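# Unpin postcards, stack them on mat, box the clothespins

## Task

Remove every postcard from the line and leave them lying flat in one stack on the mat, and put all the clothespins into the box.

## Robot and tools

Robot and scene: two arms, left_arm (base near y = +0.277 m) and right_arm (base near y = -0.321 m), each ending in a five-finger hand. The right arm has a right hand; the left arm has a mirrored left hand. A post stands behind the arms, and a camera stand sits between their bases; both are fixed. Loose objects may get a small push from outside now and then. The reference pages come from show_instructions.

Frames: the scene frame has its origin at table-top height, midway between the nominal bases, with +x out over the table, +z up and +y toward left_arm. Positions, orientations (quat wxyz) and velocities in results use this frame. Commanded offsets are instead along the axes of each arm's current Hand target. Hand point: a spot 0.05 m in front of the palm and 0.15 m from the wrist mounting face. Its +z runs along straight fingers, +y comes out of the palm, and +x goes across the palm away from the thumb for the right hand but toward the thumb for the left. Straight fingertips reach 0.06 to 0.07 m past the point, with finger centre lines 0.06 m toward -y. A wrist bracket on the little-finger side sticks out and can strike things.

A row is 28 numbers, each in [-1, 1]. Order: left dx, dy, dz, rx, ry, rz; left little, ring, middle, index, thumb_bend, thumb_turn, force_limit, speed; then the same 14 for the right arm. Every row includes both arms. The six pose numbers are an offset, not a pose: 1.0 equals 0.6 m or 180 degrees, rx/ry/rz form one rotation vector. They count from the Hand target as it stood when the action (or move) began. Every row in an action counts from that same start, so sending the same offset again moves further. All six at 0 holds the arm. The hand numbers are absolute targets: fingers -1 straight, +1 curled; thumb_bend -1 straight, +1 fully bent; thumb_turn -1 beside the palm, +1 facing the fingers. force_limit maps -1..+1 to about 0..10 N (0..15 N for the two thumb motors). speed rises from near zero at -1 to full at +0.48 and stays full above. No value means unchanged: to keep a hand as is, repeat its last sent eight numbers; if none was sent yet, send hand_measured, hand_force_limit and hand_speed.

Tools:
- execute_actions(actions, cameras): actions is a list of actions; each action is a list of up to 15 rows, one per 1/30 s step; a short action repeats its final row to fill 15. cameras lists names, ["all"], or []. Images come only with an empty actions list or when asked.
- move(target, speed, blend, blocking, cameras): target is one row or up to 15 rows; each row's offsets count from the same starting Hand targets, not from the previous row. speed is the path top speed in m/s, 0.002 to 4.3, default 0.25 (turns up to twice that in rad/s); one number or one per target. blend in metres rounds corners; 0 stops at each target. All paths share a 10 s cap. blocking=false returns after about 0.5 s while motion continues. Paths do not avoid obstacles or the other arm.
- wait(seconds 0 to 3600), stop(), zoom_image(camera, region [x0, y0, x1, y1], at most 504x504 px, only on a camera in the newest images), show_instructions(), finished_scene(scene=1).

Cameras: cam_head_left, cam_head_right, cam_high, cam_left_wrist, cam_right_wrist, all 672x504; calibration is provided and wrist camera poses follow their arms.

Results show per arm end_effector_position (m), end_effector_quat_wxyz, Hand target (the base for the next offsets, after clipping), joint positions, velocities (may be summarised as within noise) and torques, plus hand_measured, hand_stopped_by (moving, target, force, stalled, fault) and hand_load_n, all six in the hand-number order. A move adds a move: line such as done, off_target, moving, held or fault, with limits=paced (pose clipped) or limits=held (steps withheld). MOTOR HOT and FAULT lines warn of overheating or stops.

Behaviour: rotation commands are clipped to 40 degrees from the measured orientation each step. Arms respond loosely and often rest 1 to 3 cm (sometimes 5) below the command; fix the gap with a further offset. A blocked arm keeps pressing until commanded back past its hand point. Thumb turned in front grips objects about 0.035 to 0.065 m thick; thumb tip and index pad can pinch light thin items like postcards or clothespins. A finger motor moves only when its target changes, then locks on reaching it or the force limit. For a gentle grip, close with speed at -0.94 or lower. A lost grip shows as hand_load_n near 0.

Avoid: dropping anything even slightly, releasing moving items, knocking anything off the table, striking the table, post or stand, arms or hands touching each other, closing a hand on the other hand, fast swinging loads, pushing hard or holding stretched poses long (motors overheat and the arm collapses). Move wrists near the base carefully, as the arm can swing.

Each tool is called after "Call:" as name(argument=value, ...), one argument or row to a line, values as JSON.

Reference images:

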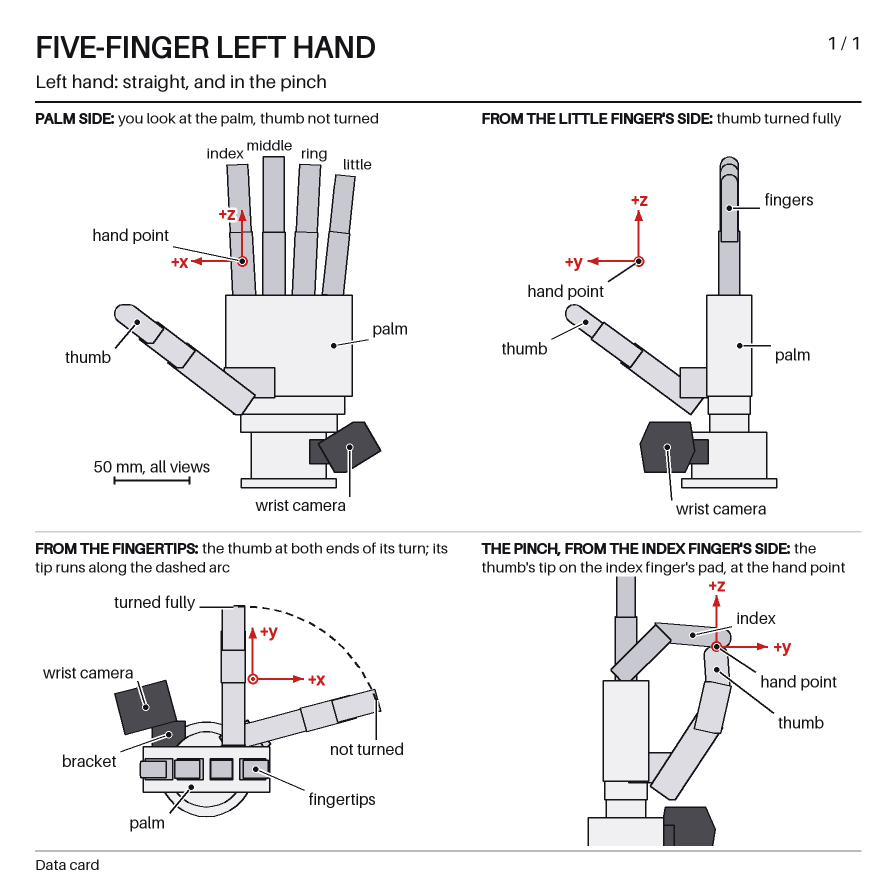

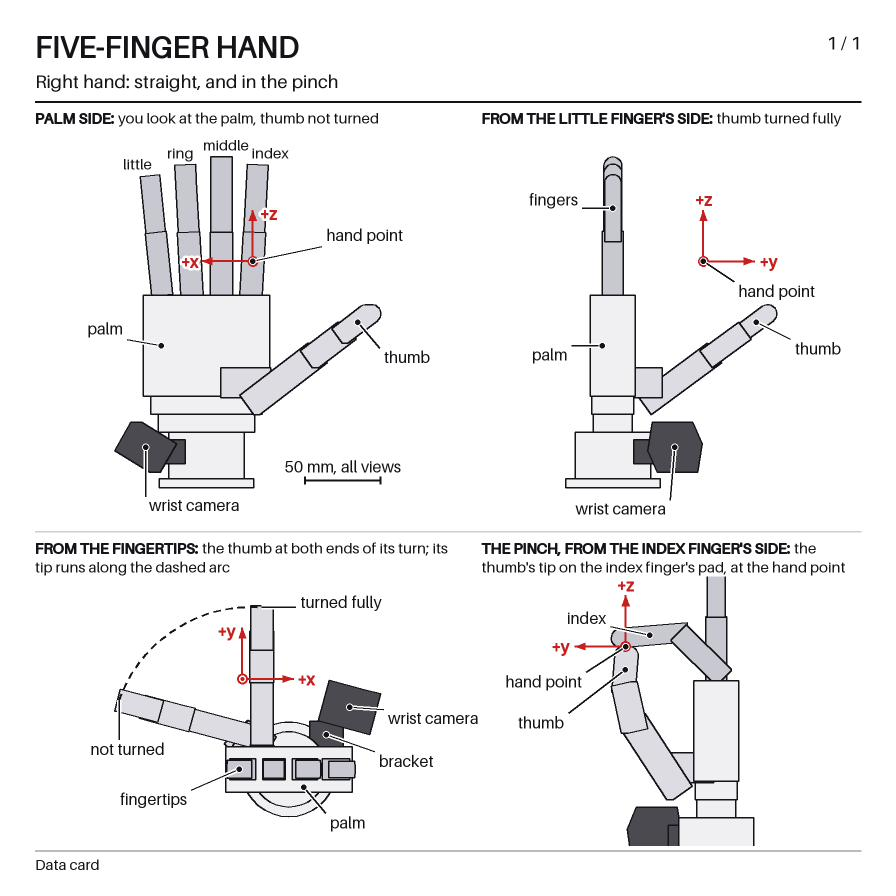

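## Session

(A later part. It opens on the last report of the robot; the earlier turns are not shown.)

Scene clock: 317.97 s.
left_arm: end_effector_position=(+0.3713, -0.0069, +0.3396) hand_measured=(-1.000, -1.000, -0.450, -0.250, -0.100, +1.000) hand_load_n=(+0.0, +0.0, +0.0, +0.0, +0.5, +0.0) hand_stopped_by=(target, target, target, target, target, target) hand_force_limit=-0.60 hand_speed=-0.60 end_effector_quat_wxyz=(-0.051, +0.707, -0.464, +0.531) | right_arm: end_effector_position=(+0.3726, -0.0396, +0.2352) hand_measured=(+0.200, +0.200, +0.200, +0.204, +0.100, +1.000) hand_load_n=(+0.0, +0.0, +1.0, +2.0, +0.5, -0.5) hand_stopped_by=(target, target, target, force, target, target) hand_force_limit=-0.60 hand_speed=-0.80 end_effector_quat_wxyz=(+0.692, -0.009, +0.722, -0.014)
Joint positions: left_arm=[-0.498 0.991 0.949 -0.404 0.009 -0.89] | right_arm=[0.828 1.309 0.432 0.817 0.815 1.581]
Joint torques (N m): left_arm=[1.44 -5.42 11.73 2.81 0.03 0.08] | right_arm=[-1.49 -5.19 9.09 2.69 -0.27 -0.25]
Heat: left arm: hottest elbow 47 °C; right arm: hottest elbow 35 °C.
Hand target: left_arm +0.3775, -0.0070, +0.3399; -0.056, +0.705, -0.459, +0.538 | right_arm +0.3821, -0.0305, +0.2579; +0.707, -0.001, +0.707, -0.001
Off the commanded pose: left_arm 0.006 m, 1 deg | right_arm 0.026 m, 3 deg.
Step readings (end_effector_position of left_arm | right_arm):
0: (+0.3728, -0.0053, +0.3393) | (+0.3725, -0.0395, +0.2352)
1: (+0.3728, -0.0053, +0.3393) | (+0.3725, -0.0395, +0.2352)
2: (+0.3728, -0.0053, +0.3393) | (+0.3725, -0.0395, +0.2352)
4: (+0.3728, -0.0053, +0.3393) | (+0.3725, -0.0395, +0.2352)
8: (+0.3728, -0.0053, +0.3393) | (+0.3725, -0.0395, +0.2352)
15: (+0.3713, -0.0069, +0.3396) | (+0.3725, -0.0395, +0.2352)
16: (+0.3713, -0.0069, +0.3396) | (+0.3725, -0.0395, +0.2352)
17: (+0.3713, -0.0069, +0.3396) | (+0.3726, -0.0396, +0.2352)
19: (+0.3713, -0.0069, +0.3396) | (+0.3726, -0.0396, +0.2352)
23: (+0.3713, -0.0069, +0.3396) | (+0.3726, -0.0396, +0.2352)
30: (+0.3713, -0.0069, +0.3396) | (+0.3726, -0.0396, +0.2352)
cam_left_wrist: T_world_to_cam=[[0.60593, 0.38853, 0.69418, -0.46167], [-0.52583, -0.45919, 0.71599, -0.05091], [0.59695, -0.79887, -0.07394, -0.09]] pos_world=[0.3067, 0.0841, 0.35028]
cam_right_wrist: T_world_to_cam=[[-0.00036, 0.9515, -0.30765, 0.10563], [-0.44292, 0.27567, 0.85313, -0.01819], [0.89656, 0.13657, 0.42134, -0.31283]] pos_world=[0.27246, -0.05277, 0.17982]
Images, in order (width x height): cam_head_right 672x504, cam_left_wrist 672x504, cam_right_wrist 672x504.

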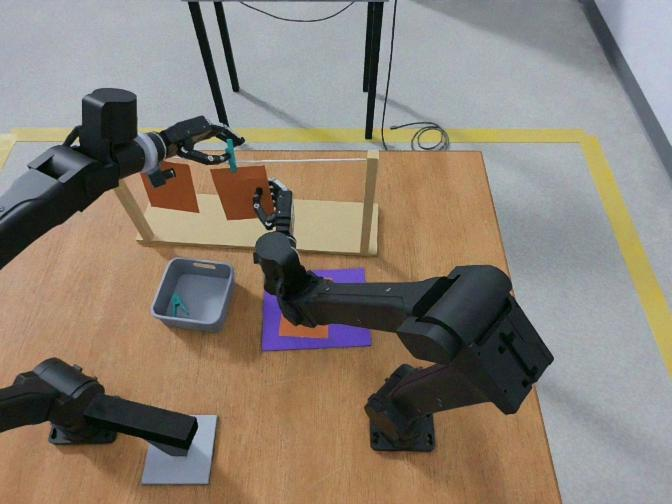

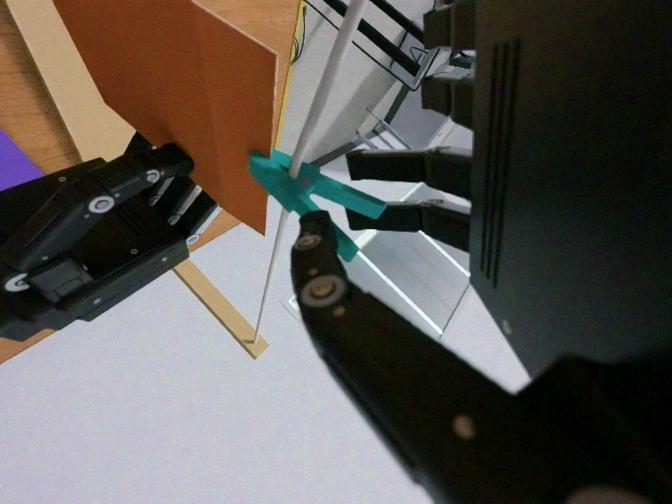

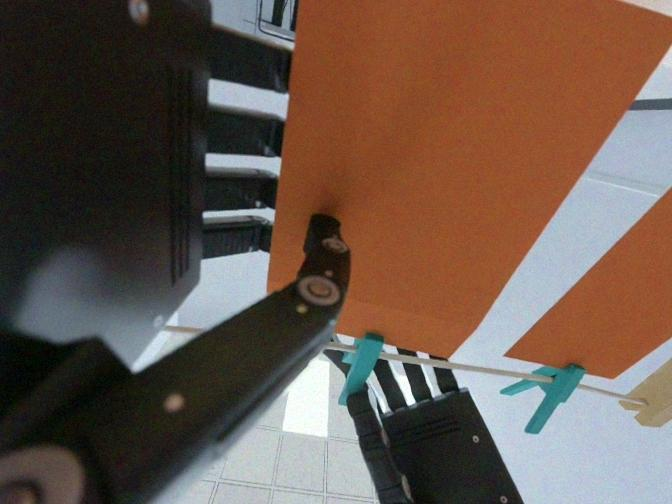

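Call:
execute_actions(
  actions=[
    [[0,0,0,0,0,0,-1,-1,-0.45,0.0,-0.1,1,0,-0.7,0,0,0,0,0,0,0.2,0.2,0.2,0.35,0.1,1,-0.6,-0.8]],
    [[0,0,0,0,0,0,-1,-1,-0.45,0.0,-0.1,1,0,-0.7,0,0,0,0,0,0,0.2,0.2,0.2,0.35,0.1,1,-0.6,-0.8]],
  ],
  cameras=["cam_left_wrist","cam_head_right","cam_right_wrist"],
)

Call:
zoom_image(
  camera="cam_left_wrist",
  region=[220, 130, 440, 330],
)

Call:
zoom_image(
  camera="cam_right_wrist",
  region=[260, 300, 520, 504],
)

Call:
zoom_image(
  camera="cam_head_right",
  region=[170, 100, 290, 190],
)

Scene clock: 319.47 s.
left_arm: end_effector_position=(+0.3713, -0.0069, +0.3396) hand_measured=(-1.000, -1.000, -0.450, -0.144, -0.102, +1.000) hand_load_n=(+0.0, +0.0, +0.0, +5.0, +6.0, -1.0) hand_stopped_by=(target, target, target, force, target, target) hand_force_limit=0.00 hand_speed=-0.70 end_effector_quat_wxyz=(-0.051, +0.707, -0.464, +0.531) | right_arm: end_effector_position=(+0.3727, -0.0392, +0.2344) hand_measured=(+0.200, +0.200, +0.200, +0.204, +0.100, +1.000) hand_load_n=(+0.0, +0.0, +0.5, +1.5, +0.5, -0.5) hand_stopped_by=(target, target, target, force, target, target) hand_force_limit=-0.60 hand_speed=-0.80 end_effector_quat_wxyz=(+0.692, -0.010, +0.722, -0.014)
Joint positions: left_arm=[-0.498 0.991 0.949 -0.404 0.009 -0.89] | right_arm=[0.828 1.311 0.432 0.817 0.813 1.581]
Joint torques (N m): left_arm=[1.79 -5.01 11.36 2.96 0.06 0.05] | right_arm=[-1.49 -5.36 9.07 2.7 -0.25 -0.25]
Heat: left arm: hottest elbow 47 °C; right arm: hottest elbow 35 °C.
Hand target: left_arm +0.3775, -0.0070, +0.3399; -0.056, +0.705, -0.459, +0.538 | right_arm +0.3821, -0.0304, +0.2580; +0.707, -0.001, +0.707, -0.001
Off the commanded pose: left_arm 0.006 m, 1 deg | right_arm 0.027 m, 3 deg.
Step readings (end_effector_position of left_arm | right_arm):
0: (+0.3713, -0.0069, +0.3396) | (+0.3726, -0.0396, +0.2352)
1: (+0.3713, -0.0069, +0.3396) | (+0.3726, -0.0396, +0.2352)
2: (+0.3713, -0.0069, +0.3396) | (+0.3726, -0.0396, +0.2352)
4: (+0.3713, -0.0069, +0.3396) | (+0.3727, -0.0396, +0.2350)
8: (+0.3713, -0.0069, +0.3396) | (+0.3727, -0.0392, +0.2344)
15: (+0.3713, -0.0069, +0.3396) | (+0.3727, -0.0392, +0.2344)
16: (+0.3713, -0.0069, +0.3396) | (+0.3727, -0.0392, +0.2344)
17: (+0.3713, -0.0069, +0.3396) | (+0.3727, -0.0392, +0.2344)
19: (+0.3713, -0.0069, +0.3396) | (+0.3727, -0.0392, +0.2344)
23: (+0.3713, -0.0069, +0.3396) | (+0.3727, -0.0392, +0.2344)
30: (+0.3713, -0.0069, +0.3396) | (+0.3727, -0.0392, +0.2344)
cam_left_wrist: T_world_to_cam=[[0.60593, 0.38853, 0.69418, -0.46167], [-0.52583, -0.45919, 0.71599, -0.05091], [0.59695, -0.79887, -0.07394, -0.09]] pos_world=[0.3067, 0.0841, 0.35028]
cam_right_wrist: T_world_to_cam=[[-0.00217, 0.9512, -0.30857, 0.1059], [-0.4424, 0.27581, 0.85335, -0.0179], [0.89681, 0.13836, 0.42021, -0.31238]] pos_world=[0.27246, -0.05257, 0.17922]
Images, in order (width x height): cam_head_right 672x504, cam_left_wrist 672x504, cam_right_wrist 672x504.

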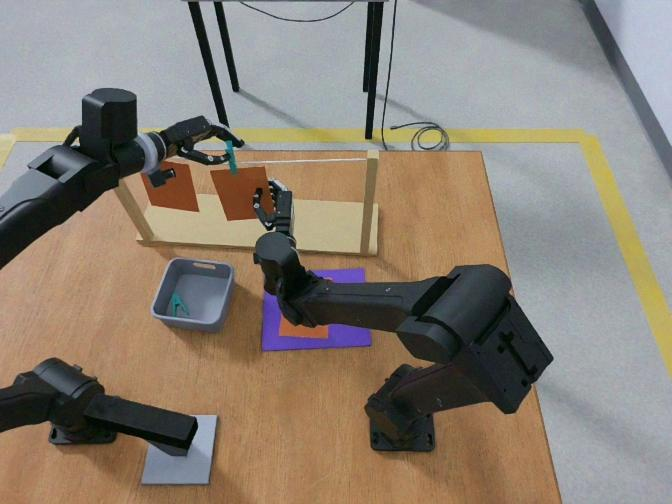

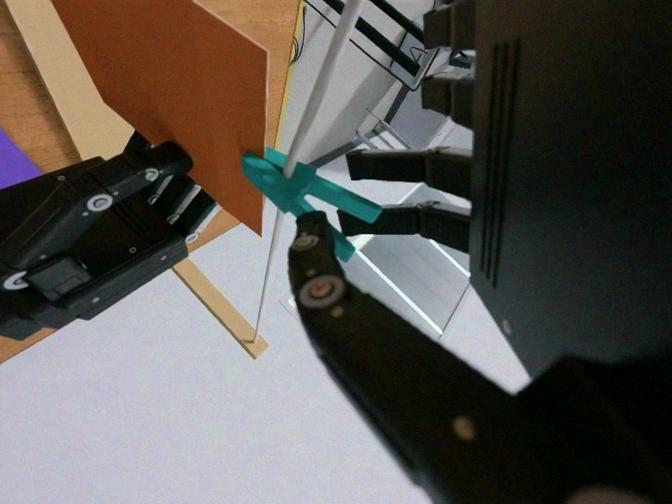

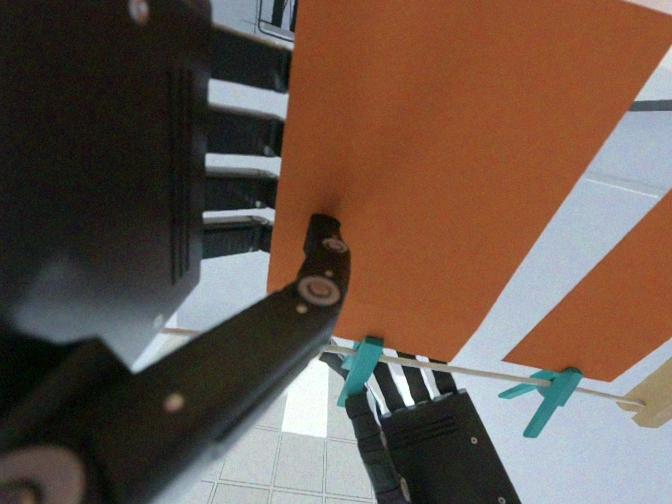

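Scaled by 2.291 from the camera's image (finer frame: 960x720).

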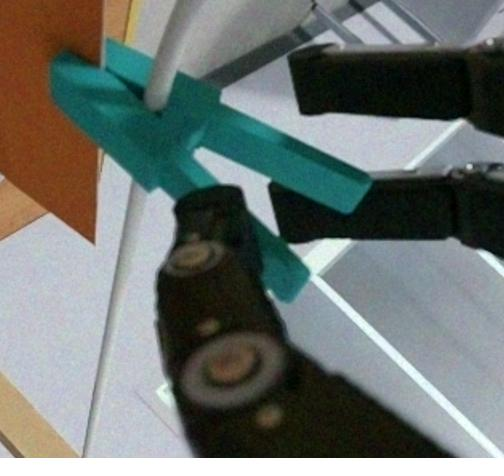

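Scaled by 1.938 from the camera's image (finer frame: 960x720).

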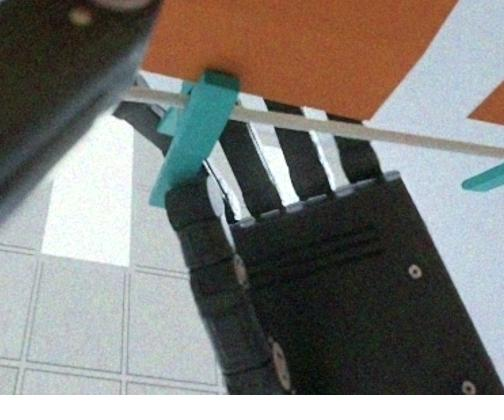

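Scaled by 4.200 from the camera's image (finer frame: 960x720).

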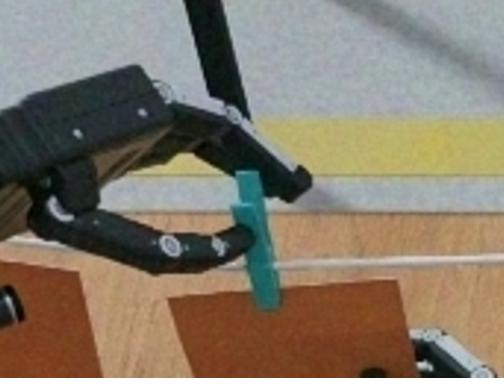

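Call:
execute_actions(
  actions=[
    [[0,0,0,0,0,0,-1,-1,-0.45,0.05,-0.1,1,0.7,-0.6,0,0,0,0,0,0,0.2,0.2,0.2,0.35,0.1,1,-0.6,-0.8]],
    [[0,0,0,0,0,0,-1,-1,-0.45,0.05,-0.1,1,0.7,-0.6,0,0,0,0,0,0,0.2,0.2,0.2,0.35,0.1,1,-0.6,-0.8]],
  ],
  cameras=["cam_left_wrist","cam_head_right","cam_right_wrist"],
)

Call:
zoom_image(
  camera="cam_left_wrist",
  region=[220, 130, 440, 330],
)

Call:
zoom_image(
  camera="cam_head_right",
  region=[170, 100, 290, 190],
)

Scene clock: 320.87 s.
left_arm: end_effector_position=(+0.3728, -0.0053, +0.3393) hand_measured=(-1.000, -1.000, -0.450, +0.050, -0.100, +1.000) hand_load_n=(+0.0, +0.0, +0.0, +0.0, +0.0, +0.0) hand_stopped_by=(target, target, target, target, target, target) hand_force_limit=0.70 hand_speed=-0.60 end_effector_quat_wxyz=(-0.056, +0.709, -0.462, +0.530) | right_arm: end_effector_position=(+0.3720, -0.0371, +0.2341) hand_measured=(+0.200, +0.200, +0.200, +0.204, +0.100, +1.000) hand_load_n=(+0.0, +0.0, +1.0, +0.5, +0.5, -0.5) hand_stopped_by=(target, target, target, force, target, target) hand_force_limit=-0.60 hand_speed=-0.80 end_effector_quat_wxyz=(+0.691, -0.015, +0.722, -0.011)
Joint positions: left_arm=[-0.498 0.991 0.949 -0.404 -0.002 -0.89] | right_arm=[0.828 1.311 0.432 0.817 0.802 1.58]
Joint torques (N m): left_arm=[1.32 -4.89 11.59 2.78 0.03 0.06] | right_arm=[-1.49 -5.3 9.09 2.7 -0.21 -0.25]
Heat: left arm: hottest elbow 48 °C; right arm: hottest elbow 35 °C.
Hand target: left_arm +0.3775, -0.0070, +0.3399; -0.056, +0.705, -0.459, +0.538 | right_arm +0.3821, -0.0304, +0.2578; +0.707, -0.001, +0.707, -0.001
Off the commanded pose: left_arm 0.005 m, 1 deg | right_arm 0.027 m, 3 deg.
Step readings (end_effector_position of left_arm | right_arm):
0: (+0.3713, -0.0069, +0.3396) | (+0.3727, -0.0392, +0.2344)
1: (+0.3713, -0.0069, +0.3396) | (+0.3727, -0.0392, +0.2344)
2: (+0.3713, -0.0069, +0.3396) | (+0.3727, -0.0392, +0.2344)
4: (+0.3713, -0.0069, +0.3396) | (+0.3727, -0.0392, +0.2344)
8: (+0.3715, -0.0066, +0.3395) | (+0.3725, -0.0385, +0.2342)
15: (+0.3728, -0.0053, +0.3393) | (+0.3720, -0.0371, +0.2341)
16: (+0.3728, -0.0053, +0.3393) | (+0.3720, -0.0371, +0.2341)
17: (+0.3728, -0.0053, +0.3393) | (+0.3720, -0.0371, +0.2341)
19: (+0.3728, -0.0053, +0.3393) | (+0.3720, -0.0371, +0.2341)
23: (+0.3728, -0.0053, +0.3393) | (+0.3720, -0.0371, +0.2341)
30: (+0.3728, -0.0053, +0.3393) | (+0.3720, -0.0371, +0.2341)
cam_left_wrist: T_world_to_cam=[[0.60067, 0.39149, 0.69709, -0.46197], [-0.52292, -0.46717, 0.71296, -0.04927], [0.60478, -0.79277, -0.0759, -0.09187]] pos_world=[0.30729, 0.08501, 0.35018]
cam_right_wrist: T_world_to_cam=[[-0.0127, 0.95071, -0.30984, 0.10794], [-0.44466, 0.27217, 0.85335, -0.01781], [0.89561, 0.14861, 0.41928, -0.31095]] pos_world=[0.27194, -0.05156, 0.17902]
Images, in order (width x height): cam_head_right 672x504, cam_left_wrist 672x504, cam_right_wrist 672x504.

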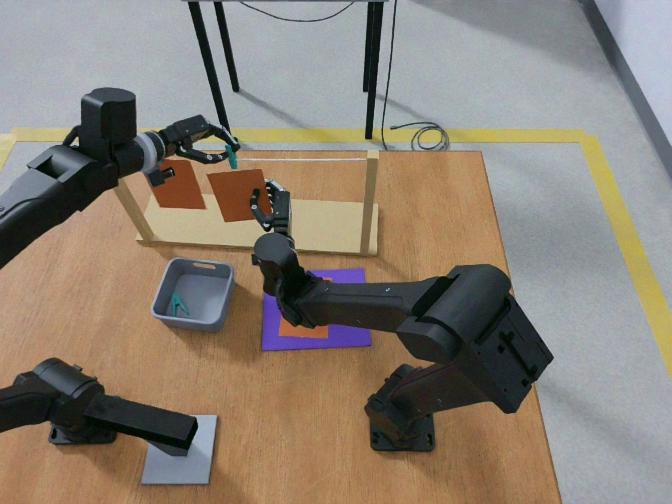

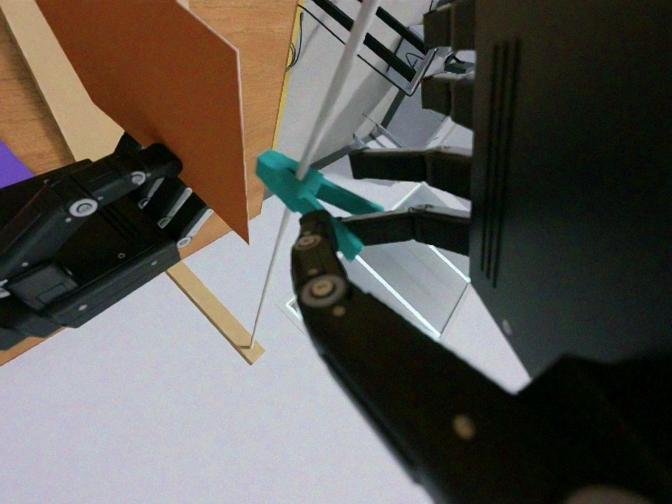

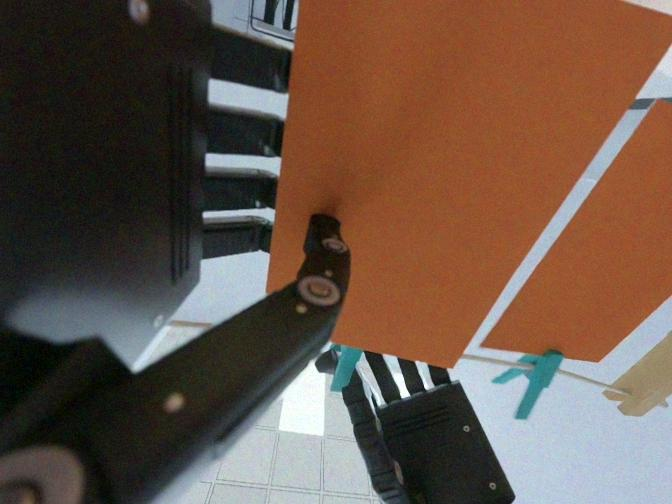

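Scaled by 2.291 from the camera's image (finer frame: 960x720).

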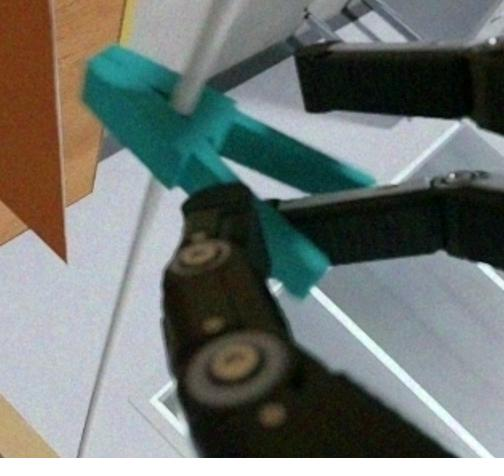

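Scaled by 4.200 from the camera's image (finer frame: 960x720).

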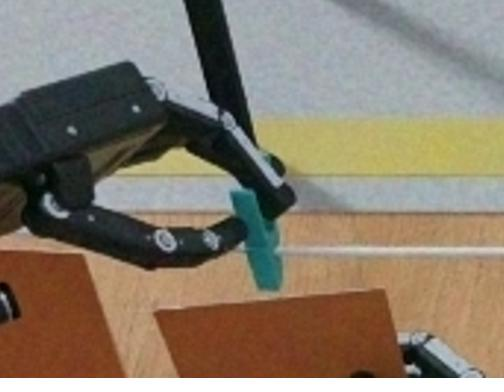

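Call:
move(
  target=[
    [0,0,0,0,0,0,-1,-1,-0.45,0.05,-0.35,1,0,-0.5,0.05,0,0,0,0,0,0.2,0.2,0.2,0.35,0.1,1,-0.6,-0.8],
    [0,0,0,0,0,0,-1,-1,-0.45,0.05,-0.35,1,0,-0.5,0.05,0,-0.15,0,0,0,0.2,0.2,0.2,0.35,0.1,1,-0.6,-0.8],
  ],
  speed=0.1,
  cameras=["all"],
)

Call:
zoom_image(
  camera="cam_left_wrist",
  region=[220, 130, 440, 330],
)

Call:
zoom_image(
  camera="cam_head_right",
  region=[170, 100, 290, 190],
)

Call:
zoom_image(
  camera="cam_high",
  region=[270, 130, 400, 250],
)

Scene clock: 324.00 s.
left_arm: end_effector_position=(+0.3728, -0.0053, +0.3393) hand_measured=(-1.000, -1.000, -0.450, +0.050, -0.350, +1.000) hand_load_n=(+0.0, +0.0, +0.0, +0.0, +0.0, -0.5) hand_stopped_by=(target, target, target, target, target, target) hand_force_limit=0.00 hand_speed=-0.50 end_effector_quat_wxyz=(-0.056, +0.709, -0.462, +0.530) | right_arm: end_effector_position=(+0.2947, -0.0285, +0.2235) hand_measured=(+0.200, +0.200, +0.200, +0.204, +0.100, +1.000) hand_load_n=(+0.0, +0.0, +0.5, +0.5, +0.5, -0.5) hand_stopped_by=(target, target, target, force, target, target) hand_force_limit=-0.60 hand_speed=-0.80 end_effector_quat_wxyz=(+0.703, -0.004, +0.711, -0.002)
Joint positions: left_arm=[-0.498 0.991 0.949 -0.404 -0.002 -0.89] | right_arm=[1.061 1.281 0.311 0.948 1.037 1.58]
Joint torques (N m): left_arm=[0.44 -4.84 11.49 3.04 0.08 0.05] | right_arm=[-0.67 -5.3 5.05 2.15 0.13 -0.25]
Heat: left arm: hottest elbow 48 °C; right arm: hottest elbow 34 °C.
Hand target: left_arm +0.3775, -0.0070, +0.3399; -0.056, +0.705, -0.459, +0.538 | right_arm +0.2921, -0.0304, +0.2279; +0.707, -0.001, +0.707, -0.001
Off the commanded pose: left_arm 0.005 m, 1 deg | right_arm 0.005 m, 1 deg.
move: done
cam_left_wrist: T_world_to_cam=[[0.60067, 0.39149, 0.69709, -0.46197], [-0.52292, -0.46717, 0.71296, -0.04927], [0.60478, -0.79277, -0.0759, -0.09187]] pos_world=[0.30729, 0.08501, 0.35018]
cam_right_wrist: T_world_to_cam=[[-0.00109, 0.95883, -0.28399, 0.08653], [-0.47217, 0.24985, 0.84536, -0.03612], [0.88151, 0.13501, 0.45245, -0.24211]] pos_world=[0.19646, -0.04125, 0.16465]

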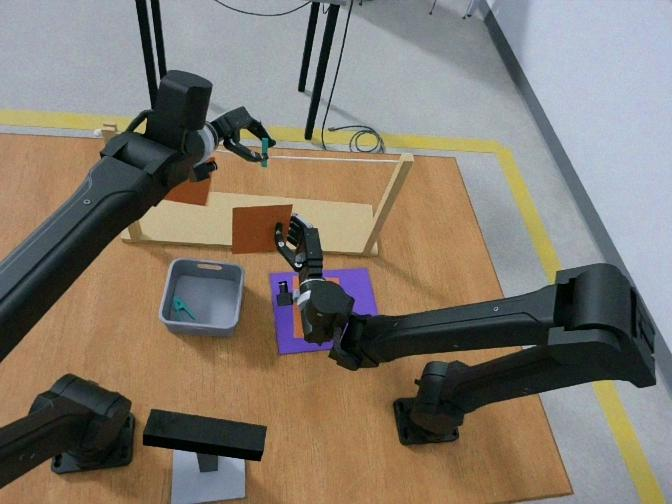

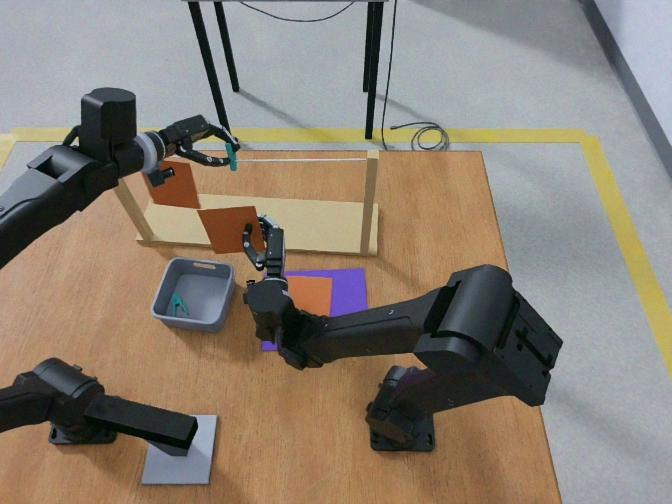

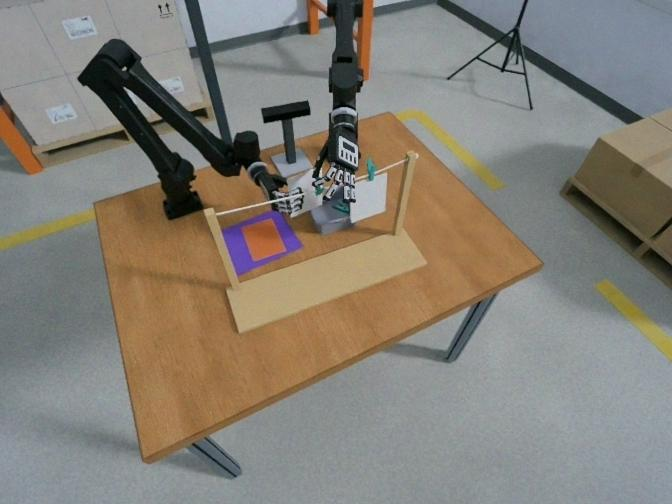

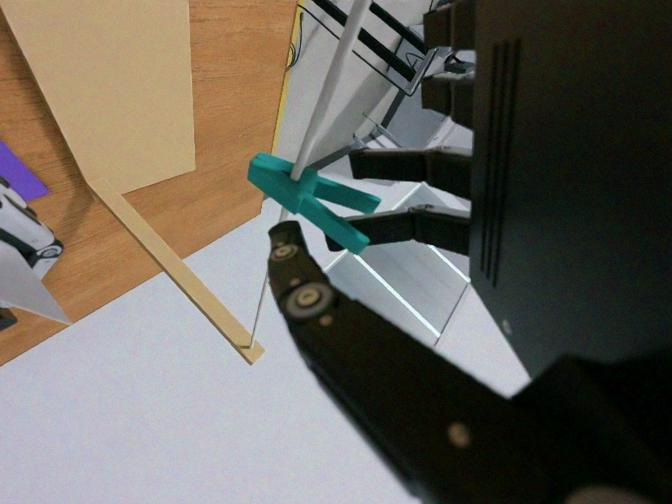

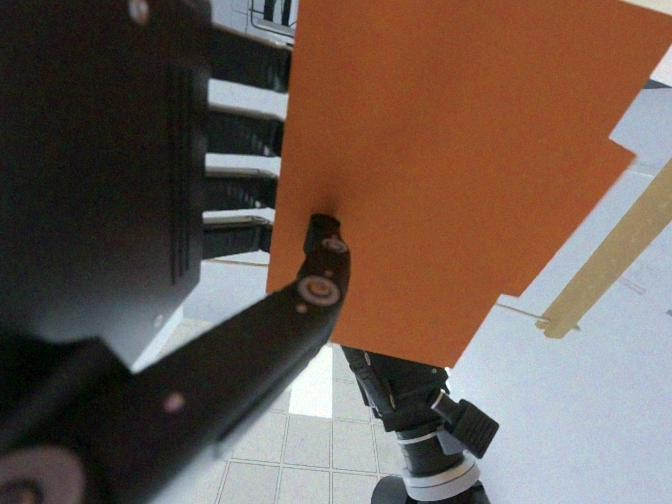

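Scaled by 2.291 from the camera's image (finer frame: 960x720).

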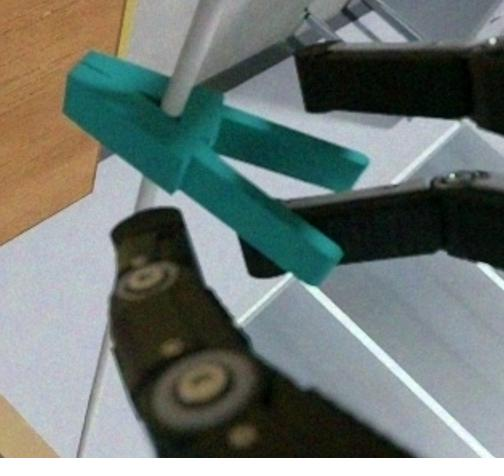

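Scaled by 4.200 from the camera's image (finer frame: 960x720).

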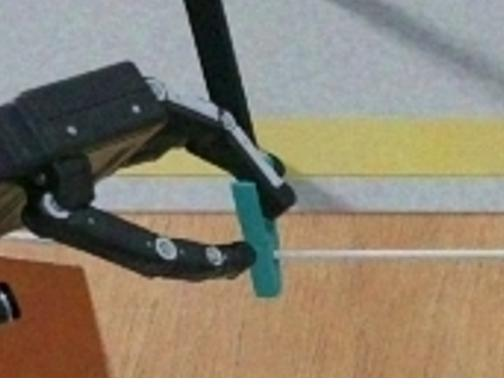

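Scaled by 3.877 from the camera's image (finer frame: 960x720).

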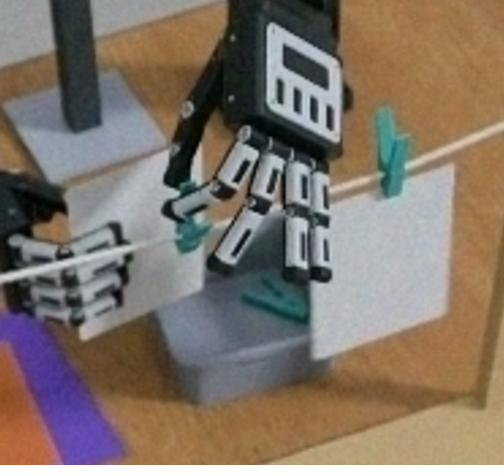

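Call:
zoom_image(
  camera="cam_high",
  region=[300, 165, 350, 205],
)

Call:
zoom_image(
  camera="cam_head_right",
  region=[215, 125, 255, 180],
)

Call:
zoom_image(
  camera="cam_head_left",
  region=[240, 110, 290, 180],
)

Scaled by 10.080 from the camera's image (finer frame: 960x720).

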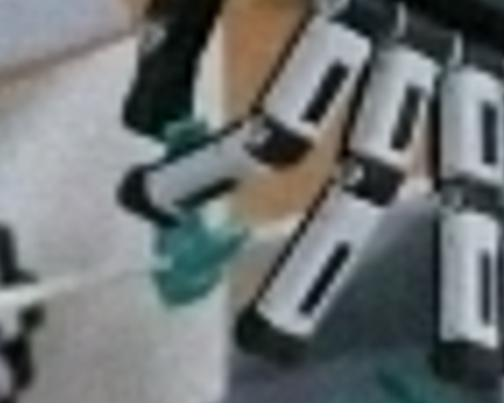

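Scaled by 9.164 from the camera's image (finer frame: 960x720).

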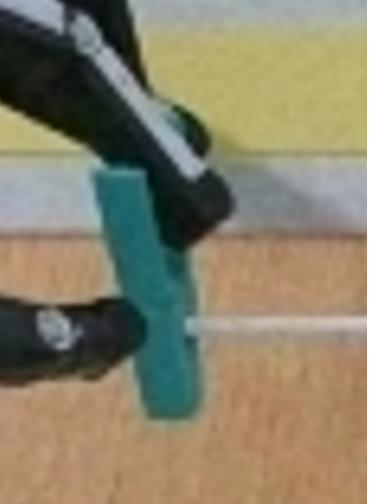

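Scaled by 7.200 from the camera's image (finer frame: 960x720).

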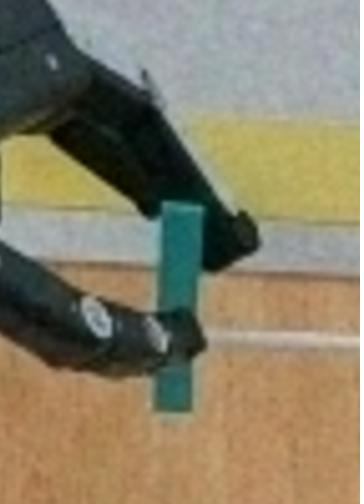

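Call:
move(
  target=[
    [0.0707,-0.0572,-0.0415,0,0,0,-1,-1,-0.45,0.05,-0.35,1,0,-0.5,0,0,0,0,0,0,0.2,0.2,0.2,0.35,0.1,1,-0.6,-0.8],
    [0.0643,0.2,-0.1,0,0,0,-1,-1,-1,-1,-1,-1,0,-0.2,0,0,0,0,0,0,0.2,0.2,0.2,0.35,0.1,1,-0.6,-0.8],
  ],
  speed=0.07,
  cameras=["cam_left_wrist","cam_head_right","cam_high"],
)

Scene clock: 332.77 s.
left_arm: end_effector_position=(+0.2604, -0.0744, +0.3146) hand_measured=(-1.000, -1.000, -1.000, -1.000, -1.000, -1.000) hand_load_n=(+0.0, +0.0, +0.0, +0.0, +0.0, +0.0) hand_stopped_by=(target, target, target, target, target, target) hand_force_limit=0.00 hand_speed=-0.20 end_effector_quat_wxyz=(-0.063, +0.709, -0.470, +0.523) | right_arm: end_effector_position=(+0.2947, -0.0285, +0.2235) hand_measured=(+0.200, +0.200, +0.200, +0.204, +0.100, +1.000) hand_load_n=(+0.0, +0.5, +1.0, +0.5, +0.5, +0.0) hand_stopped_by=(target, target, target, force, target, target) hand_force_limit=-0.60 hand_speed=-0.80 end_effector_quat_wxyz=(+0.703, -0.004, +0.711, -0.002)
Joint positions: left_arm=[-0.923 0.875 0.841 -0.467 -0.387 -1.069] | right_arm=[1.061 1.281 0.311 0.948 1.037 1.58]
Joint torques (N m): left_arm=[-0.85 -4.78 11.3 2.88 -0.12 -0.05] | right_arm=[-0.67 -5.36 5.05 2.15 0.13 -0.25]
Heat: left arm: hottest elbow 47 °C; right arm: hottest elbow 34 °C.
Hand target: left_arm +0.2585, -0.0780, +0.3234; -0.056, +0.705, -0.459, +0.538 | right_arm +0.2921, -0.0304, +0.2279; +0.707, -0.001, +0.707, -0.001
Off the commanded pose: left_arm 0.010 m, 2 deg | right_arm 0.006 m, 1 deg.
move: done
cam_left_wrist: T_world_to_cam=[[0.60459, 0.37193, 0.70437, -0.35496], [-0.52101, -0.48425, 0.70289, -0.12133], [0.60252, -0.79194, -0.09899, -0.0727]] pos_world=[0.19519, 0.0157, 0.32811]
Images, in order (width x height): cam_head_right 672x504, cam_high 672x504, cam_left_wrist 672x504.

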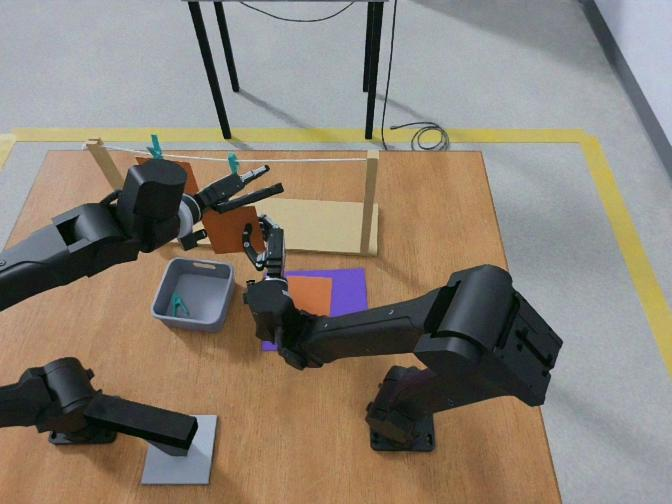

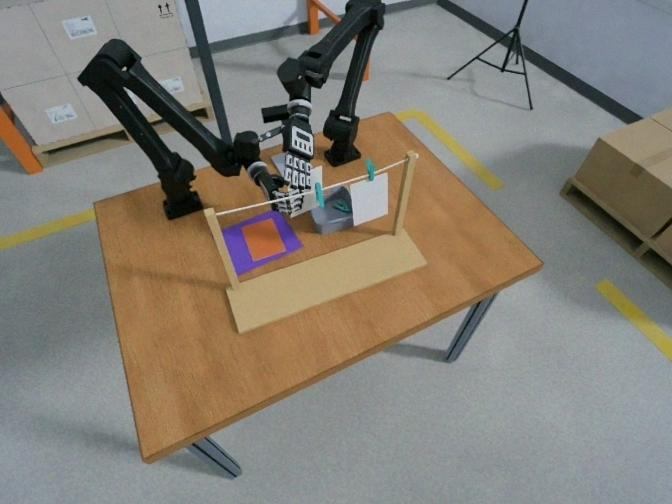

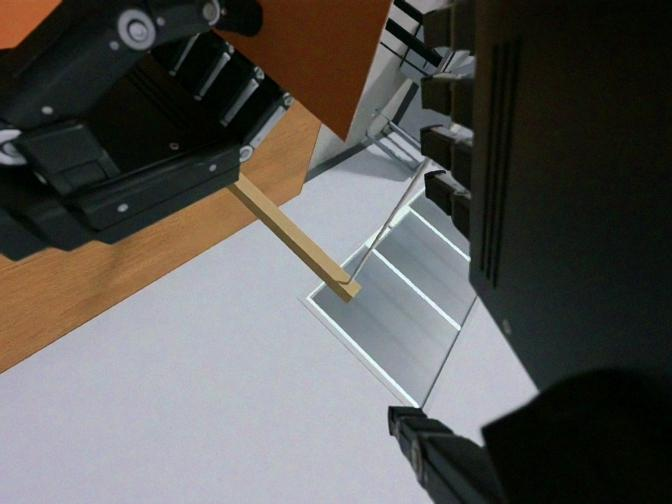

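Call:
move(
  target=[
    [0.1179,-0.0953,-0.0692,0,0,0,-1,-1,-1,-1,-1,-1,0,-0.2,0,0,0,0,0,0,0.2,0.2,0.2,0.35,0.1,1,-0.6,-0.8],
    [-0.1356,-0.2042,-0.2284,-0.2976,0.1755,0.4952,-1,-1,-1,-1,-1,-1,0,-0.2,0,0,0,0,0,0,0.2,0.2,0.2,0.35,0.1,1,-0.6,-0.8],
  ],
  speed=0.25,
  cameras=["cam_head_right","cam_high"],
)

Scene clock: 339.63 s.
left_arm: end_effector_position=(+0.2196, +0.1077, +0.3757) hand_measured=(-1.000, -1.000, -1.000, -1.000, -1.000, -1.000) hand_load_n=(+0.0, +0.0, +0.0, +0.0, +0.0, +0.0) hand_stopped_by=(target, target, target, target, target, target) hand_force_limit=0.00 hand_speed=-0.20 end_effector_quat_wxyz=(+0.007, -0.022, +0.966, -0.259) | right_arm: end_effector_position=(+0.2947, -0.0285, +0.2235) hand_measured=(+0.200, +0.200, +0.200, +0.204, +0.100, +1.000) hand_load_n=(+0.0, +0.0, +0.5, +0.5, +0.5, -0.5) hand_stopped_by=(target, target, target, force, target, target) hand_force_limit=-0.60 hand_speed=-0.80 end_effector_quat_wxyz=(+0.703, -0.004, +0.711, -0.002)
Joint positions: left_arm=[-0.436 1.159 1.539 -1.699 0.464 1.052] | right_arm=[1.061 1.281 0.311 0.948 1.037 1.58]
Joint torques (N m): left_arm=[-1.03 -7.47 13.76 0.44 0.34 0.1] | right_arm=[-0.73 -5.3 5.07 2.15 0.13 -0.25]
Heat: left arm: hottest elbow 48 °C; right arm: hottest elbow 33 °C.
Hand target: left_arm +0.2195, +0.1065, +0.3930; +0.000, -0.001, +0.966, -0.259 | right_arm +0.2921, -0.0304, +0.2279; +0.707, -0.001, +0.707, -0.001
Off the commanded pose: left_arm 0.017 m, 3 deg | right_arm 0.006 m, 1 deg.
joint sent to its limit (left arm) — joint 4 (wrist pitch), lower limit. The joint targets are off in orientation, not in position.
move: off_target (left_arm)

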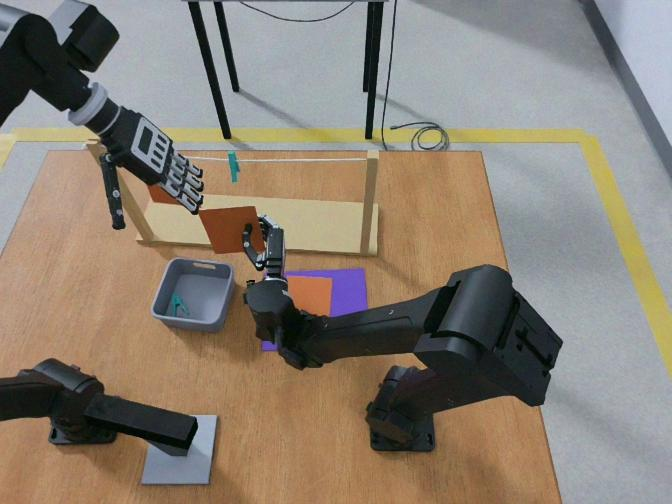

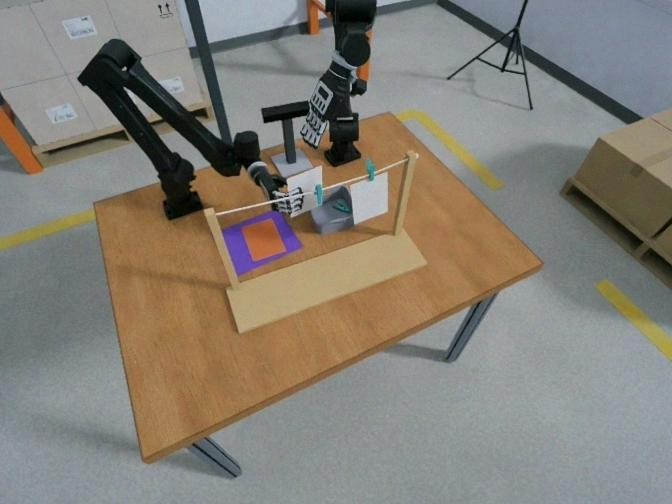

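Call:
move(
  target=[
    [0,0,0,0,0,0,-1,-1,-1,-1,-1,-1,0,-0.2,0.0532,-0.1957,-0.0665,0.0523,0.498,-0.0523,0.2,0.2,0.2,0.35,0.1,1,-0.6,-0.8],
    [0,0,0,0,0,0,-1,-1,-1,-1,-1,-1,0,-0.2,0.2132,-0.1957,-0.0665,0.0523,0.498,-0.0523,0.2,0.2,0.2,0.35,0.1,1,-0.6,-0.8],
  ],
  speed=0.12,
  cameras=["all"],
)

Scene clock: 348.27 s.
left_arm: end_effector_position=(+0.2196, +0.1077, +0.3757) hand_measured=(-1.000, -1.000, -1.000, -1.000, -1.000, -1.000) hand_load_n=(+0.0, +0.0, +0.0, +0.0, +0.0, +0.0) hand_stopped_by=(target, target, target, target, target, target) hand_force_limit=0.00 hand_speed=-0.20 end_effector_quat_wxyz=(+0.007, -0.022, +0.966, -0.259) | right_arm: end_effector_position=(+0.2466, -0.1473, +0.1019) hand_measured=(+0.200, +0.200, +0.200, +0.204, +0.100, +1.000) hand_load_n=(+0.0, +0.0, +1.0, +0.5, +0.5, +0.0) hand_stopped_by=(target, target, target, force, target, target) hand_force_limit=-0.60 hand_speed=-0.80 end_effector_quat_wxyz=(-0.012, -0.042, +0.995, -0.092)
Joint positions: left_arm=[-0.436 1.159 1.539 -1.699 0.464 1.052] | right_arm=[0.54 1.199 0.855 -1.333 0.152 2.015]
Joint torques (N m): left_arm=[0.09 -6.12 13.56 0.49 0.32 0.13] | right_arm=[-1.61 -5.19 6.78 0.79 -0.13 0.01]
Heat: left arm: hottest elbow 48 °C; right arm: hottest elbow 34 °C.
Hand target: left_arm +0.2195, +0.1065, +0.3930; +0.000, -0.001, +0.966, -0.259 | right_arm +0.2522, -0.1482, +0.1002; +0.000, +0.000, +0.994, -0.106
Off the commanded pose: left_arm 0.017 m, 3 deg | right_arm 0.006 m, 5 deg.
joint sent to its limit (left arm) — joint 4 (wrist pitch), lower limit. The joint targets are off in orientation, not in position.
joint sent to its limit (right arm) — joint 6 (wrist roll), upper limit. The joint targets are off in orientation, not in position.
move: off_target (right_arm)
cam_left_wrist: T_world_to_cam=[[-0.17708, -0.86498, 0.46953, -0.04799], [-0.84622, 0.37741, 0.37613, 0.004], [-0.50255, -0.33071, -0.7988, 0.55808]] pos_world=[0.27534, 0.14154, 0.46682]
cam_right_wrist: T_world_to_cam=[[-0.35597, 0.91867, -0.17127, 0.236], [0.8261, 0.39503, 0.40188, -0.18], [0.43685, 0.00157, -0.89953, 0.09918]] pos_world=[0.18938, -0.14585, 0.20197]

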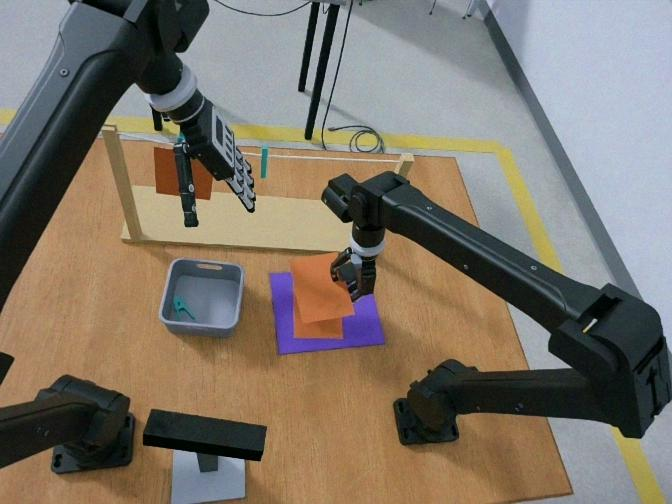

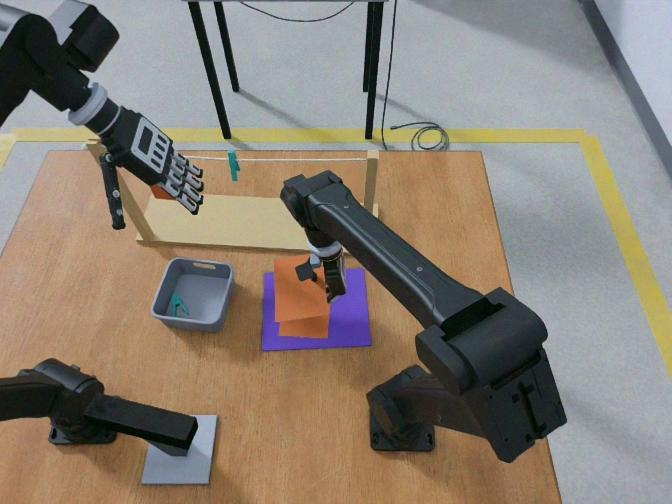

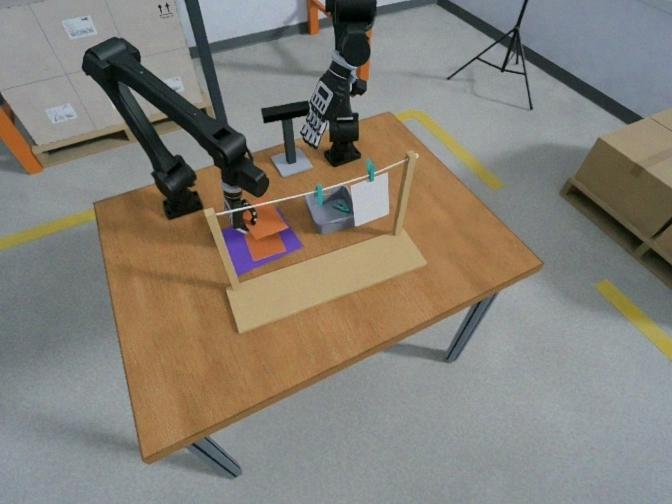

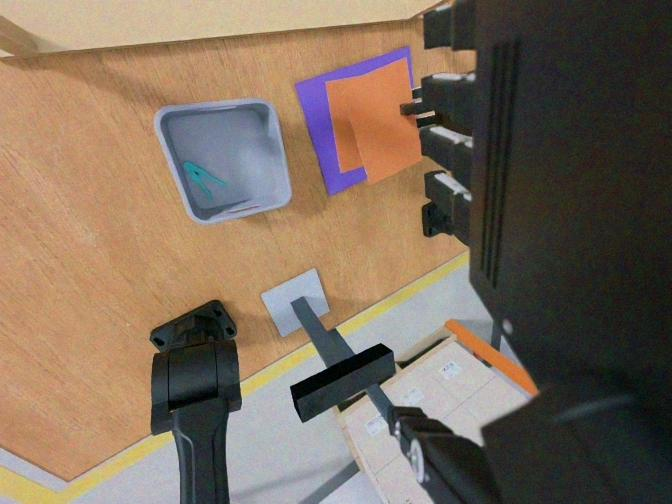

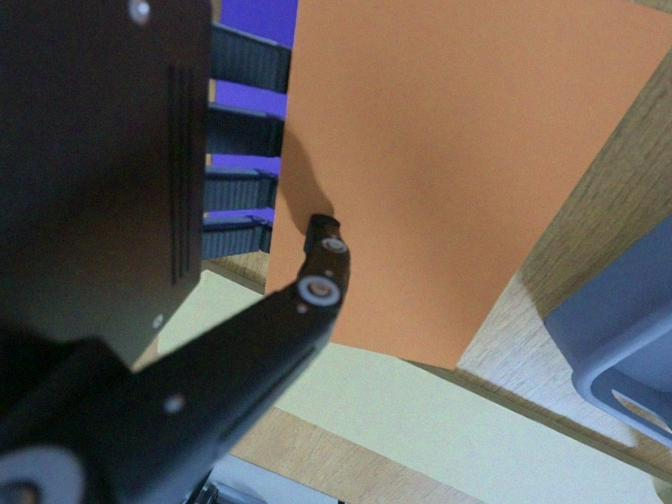

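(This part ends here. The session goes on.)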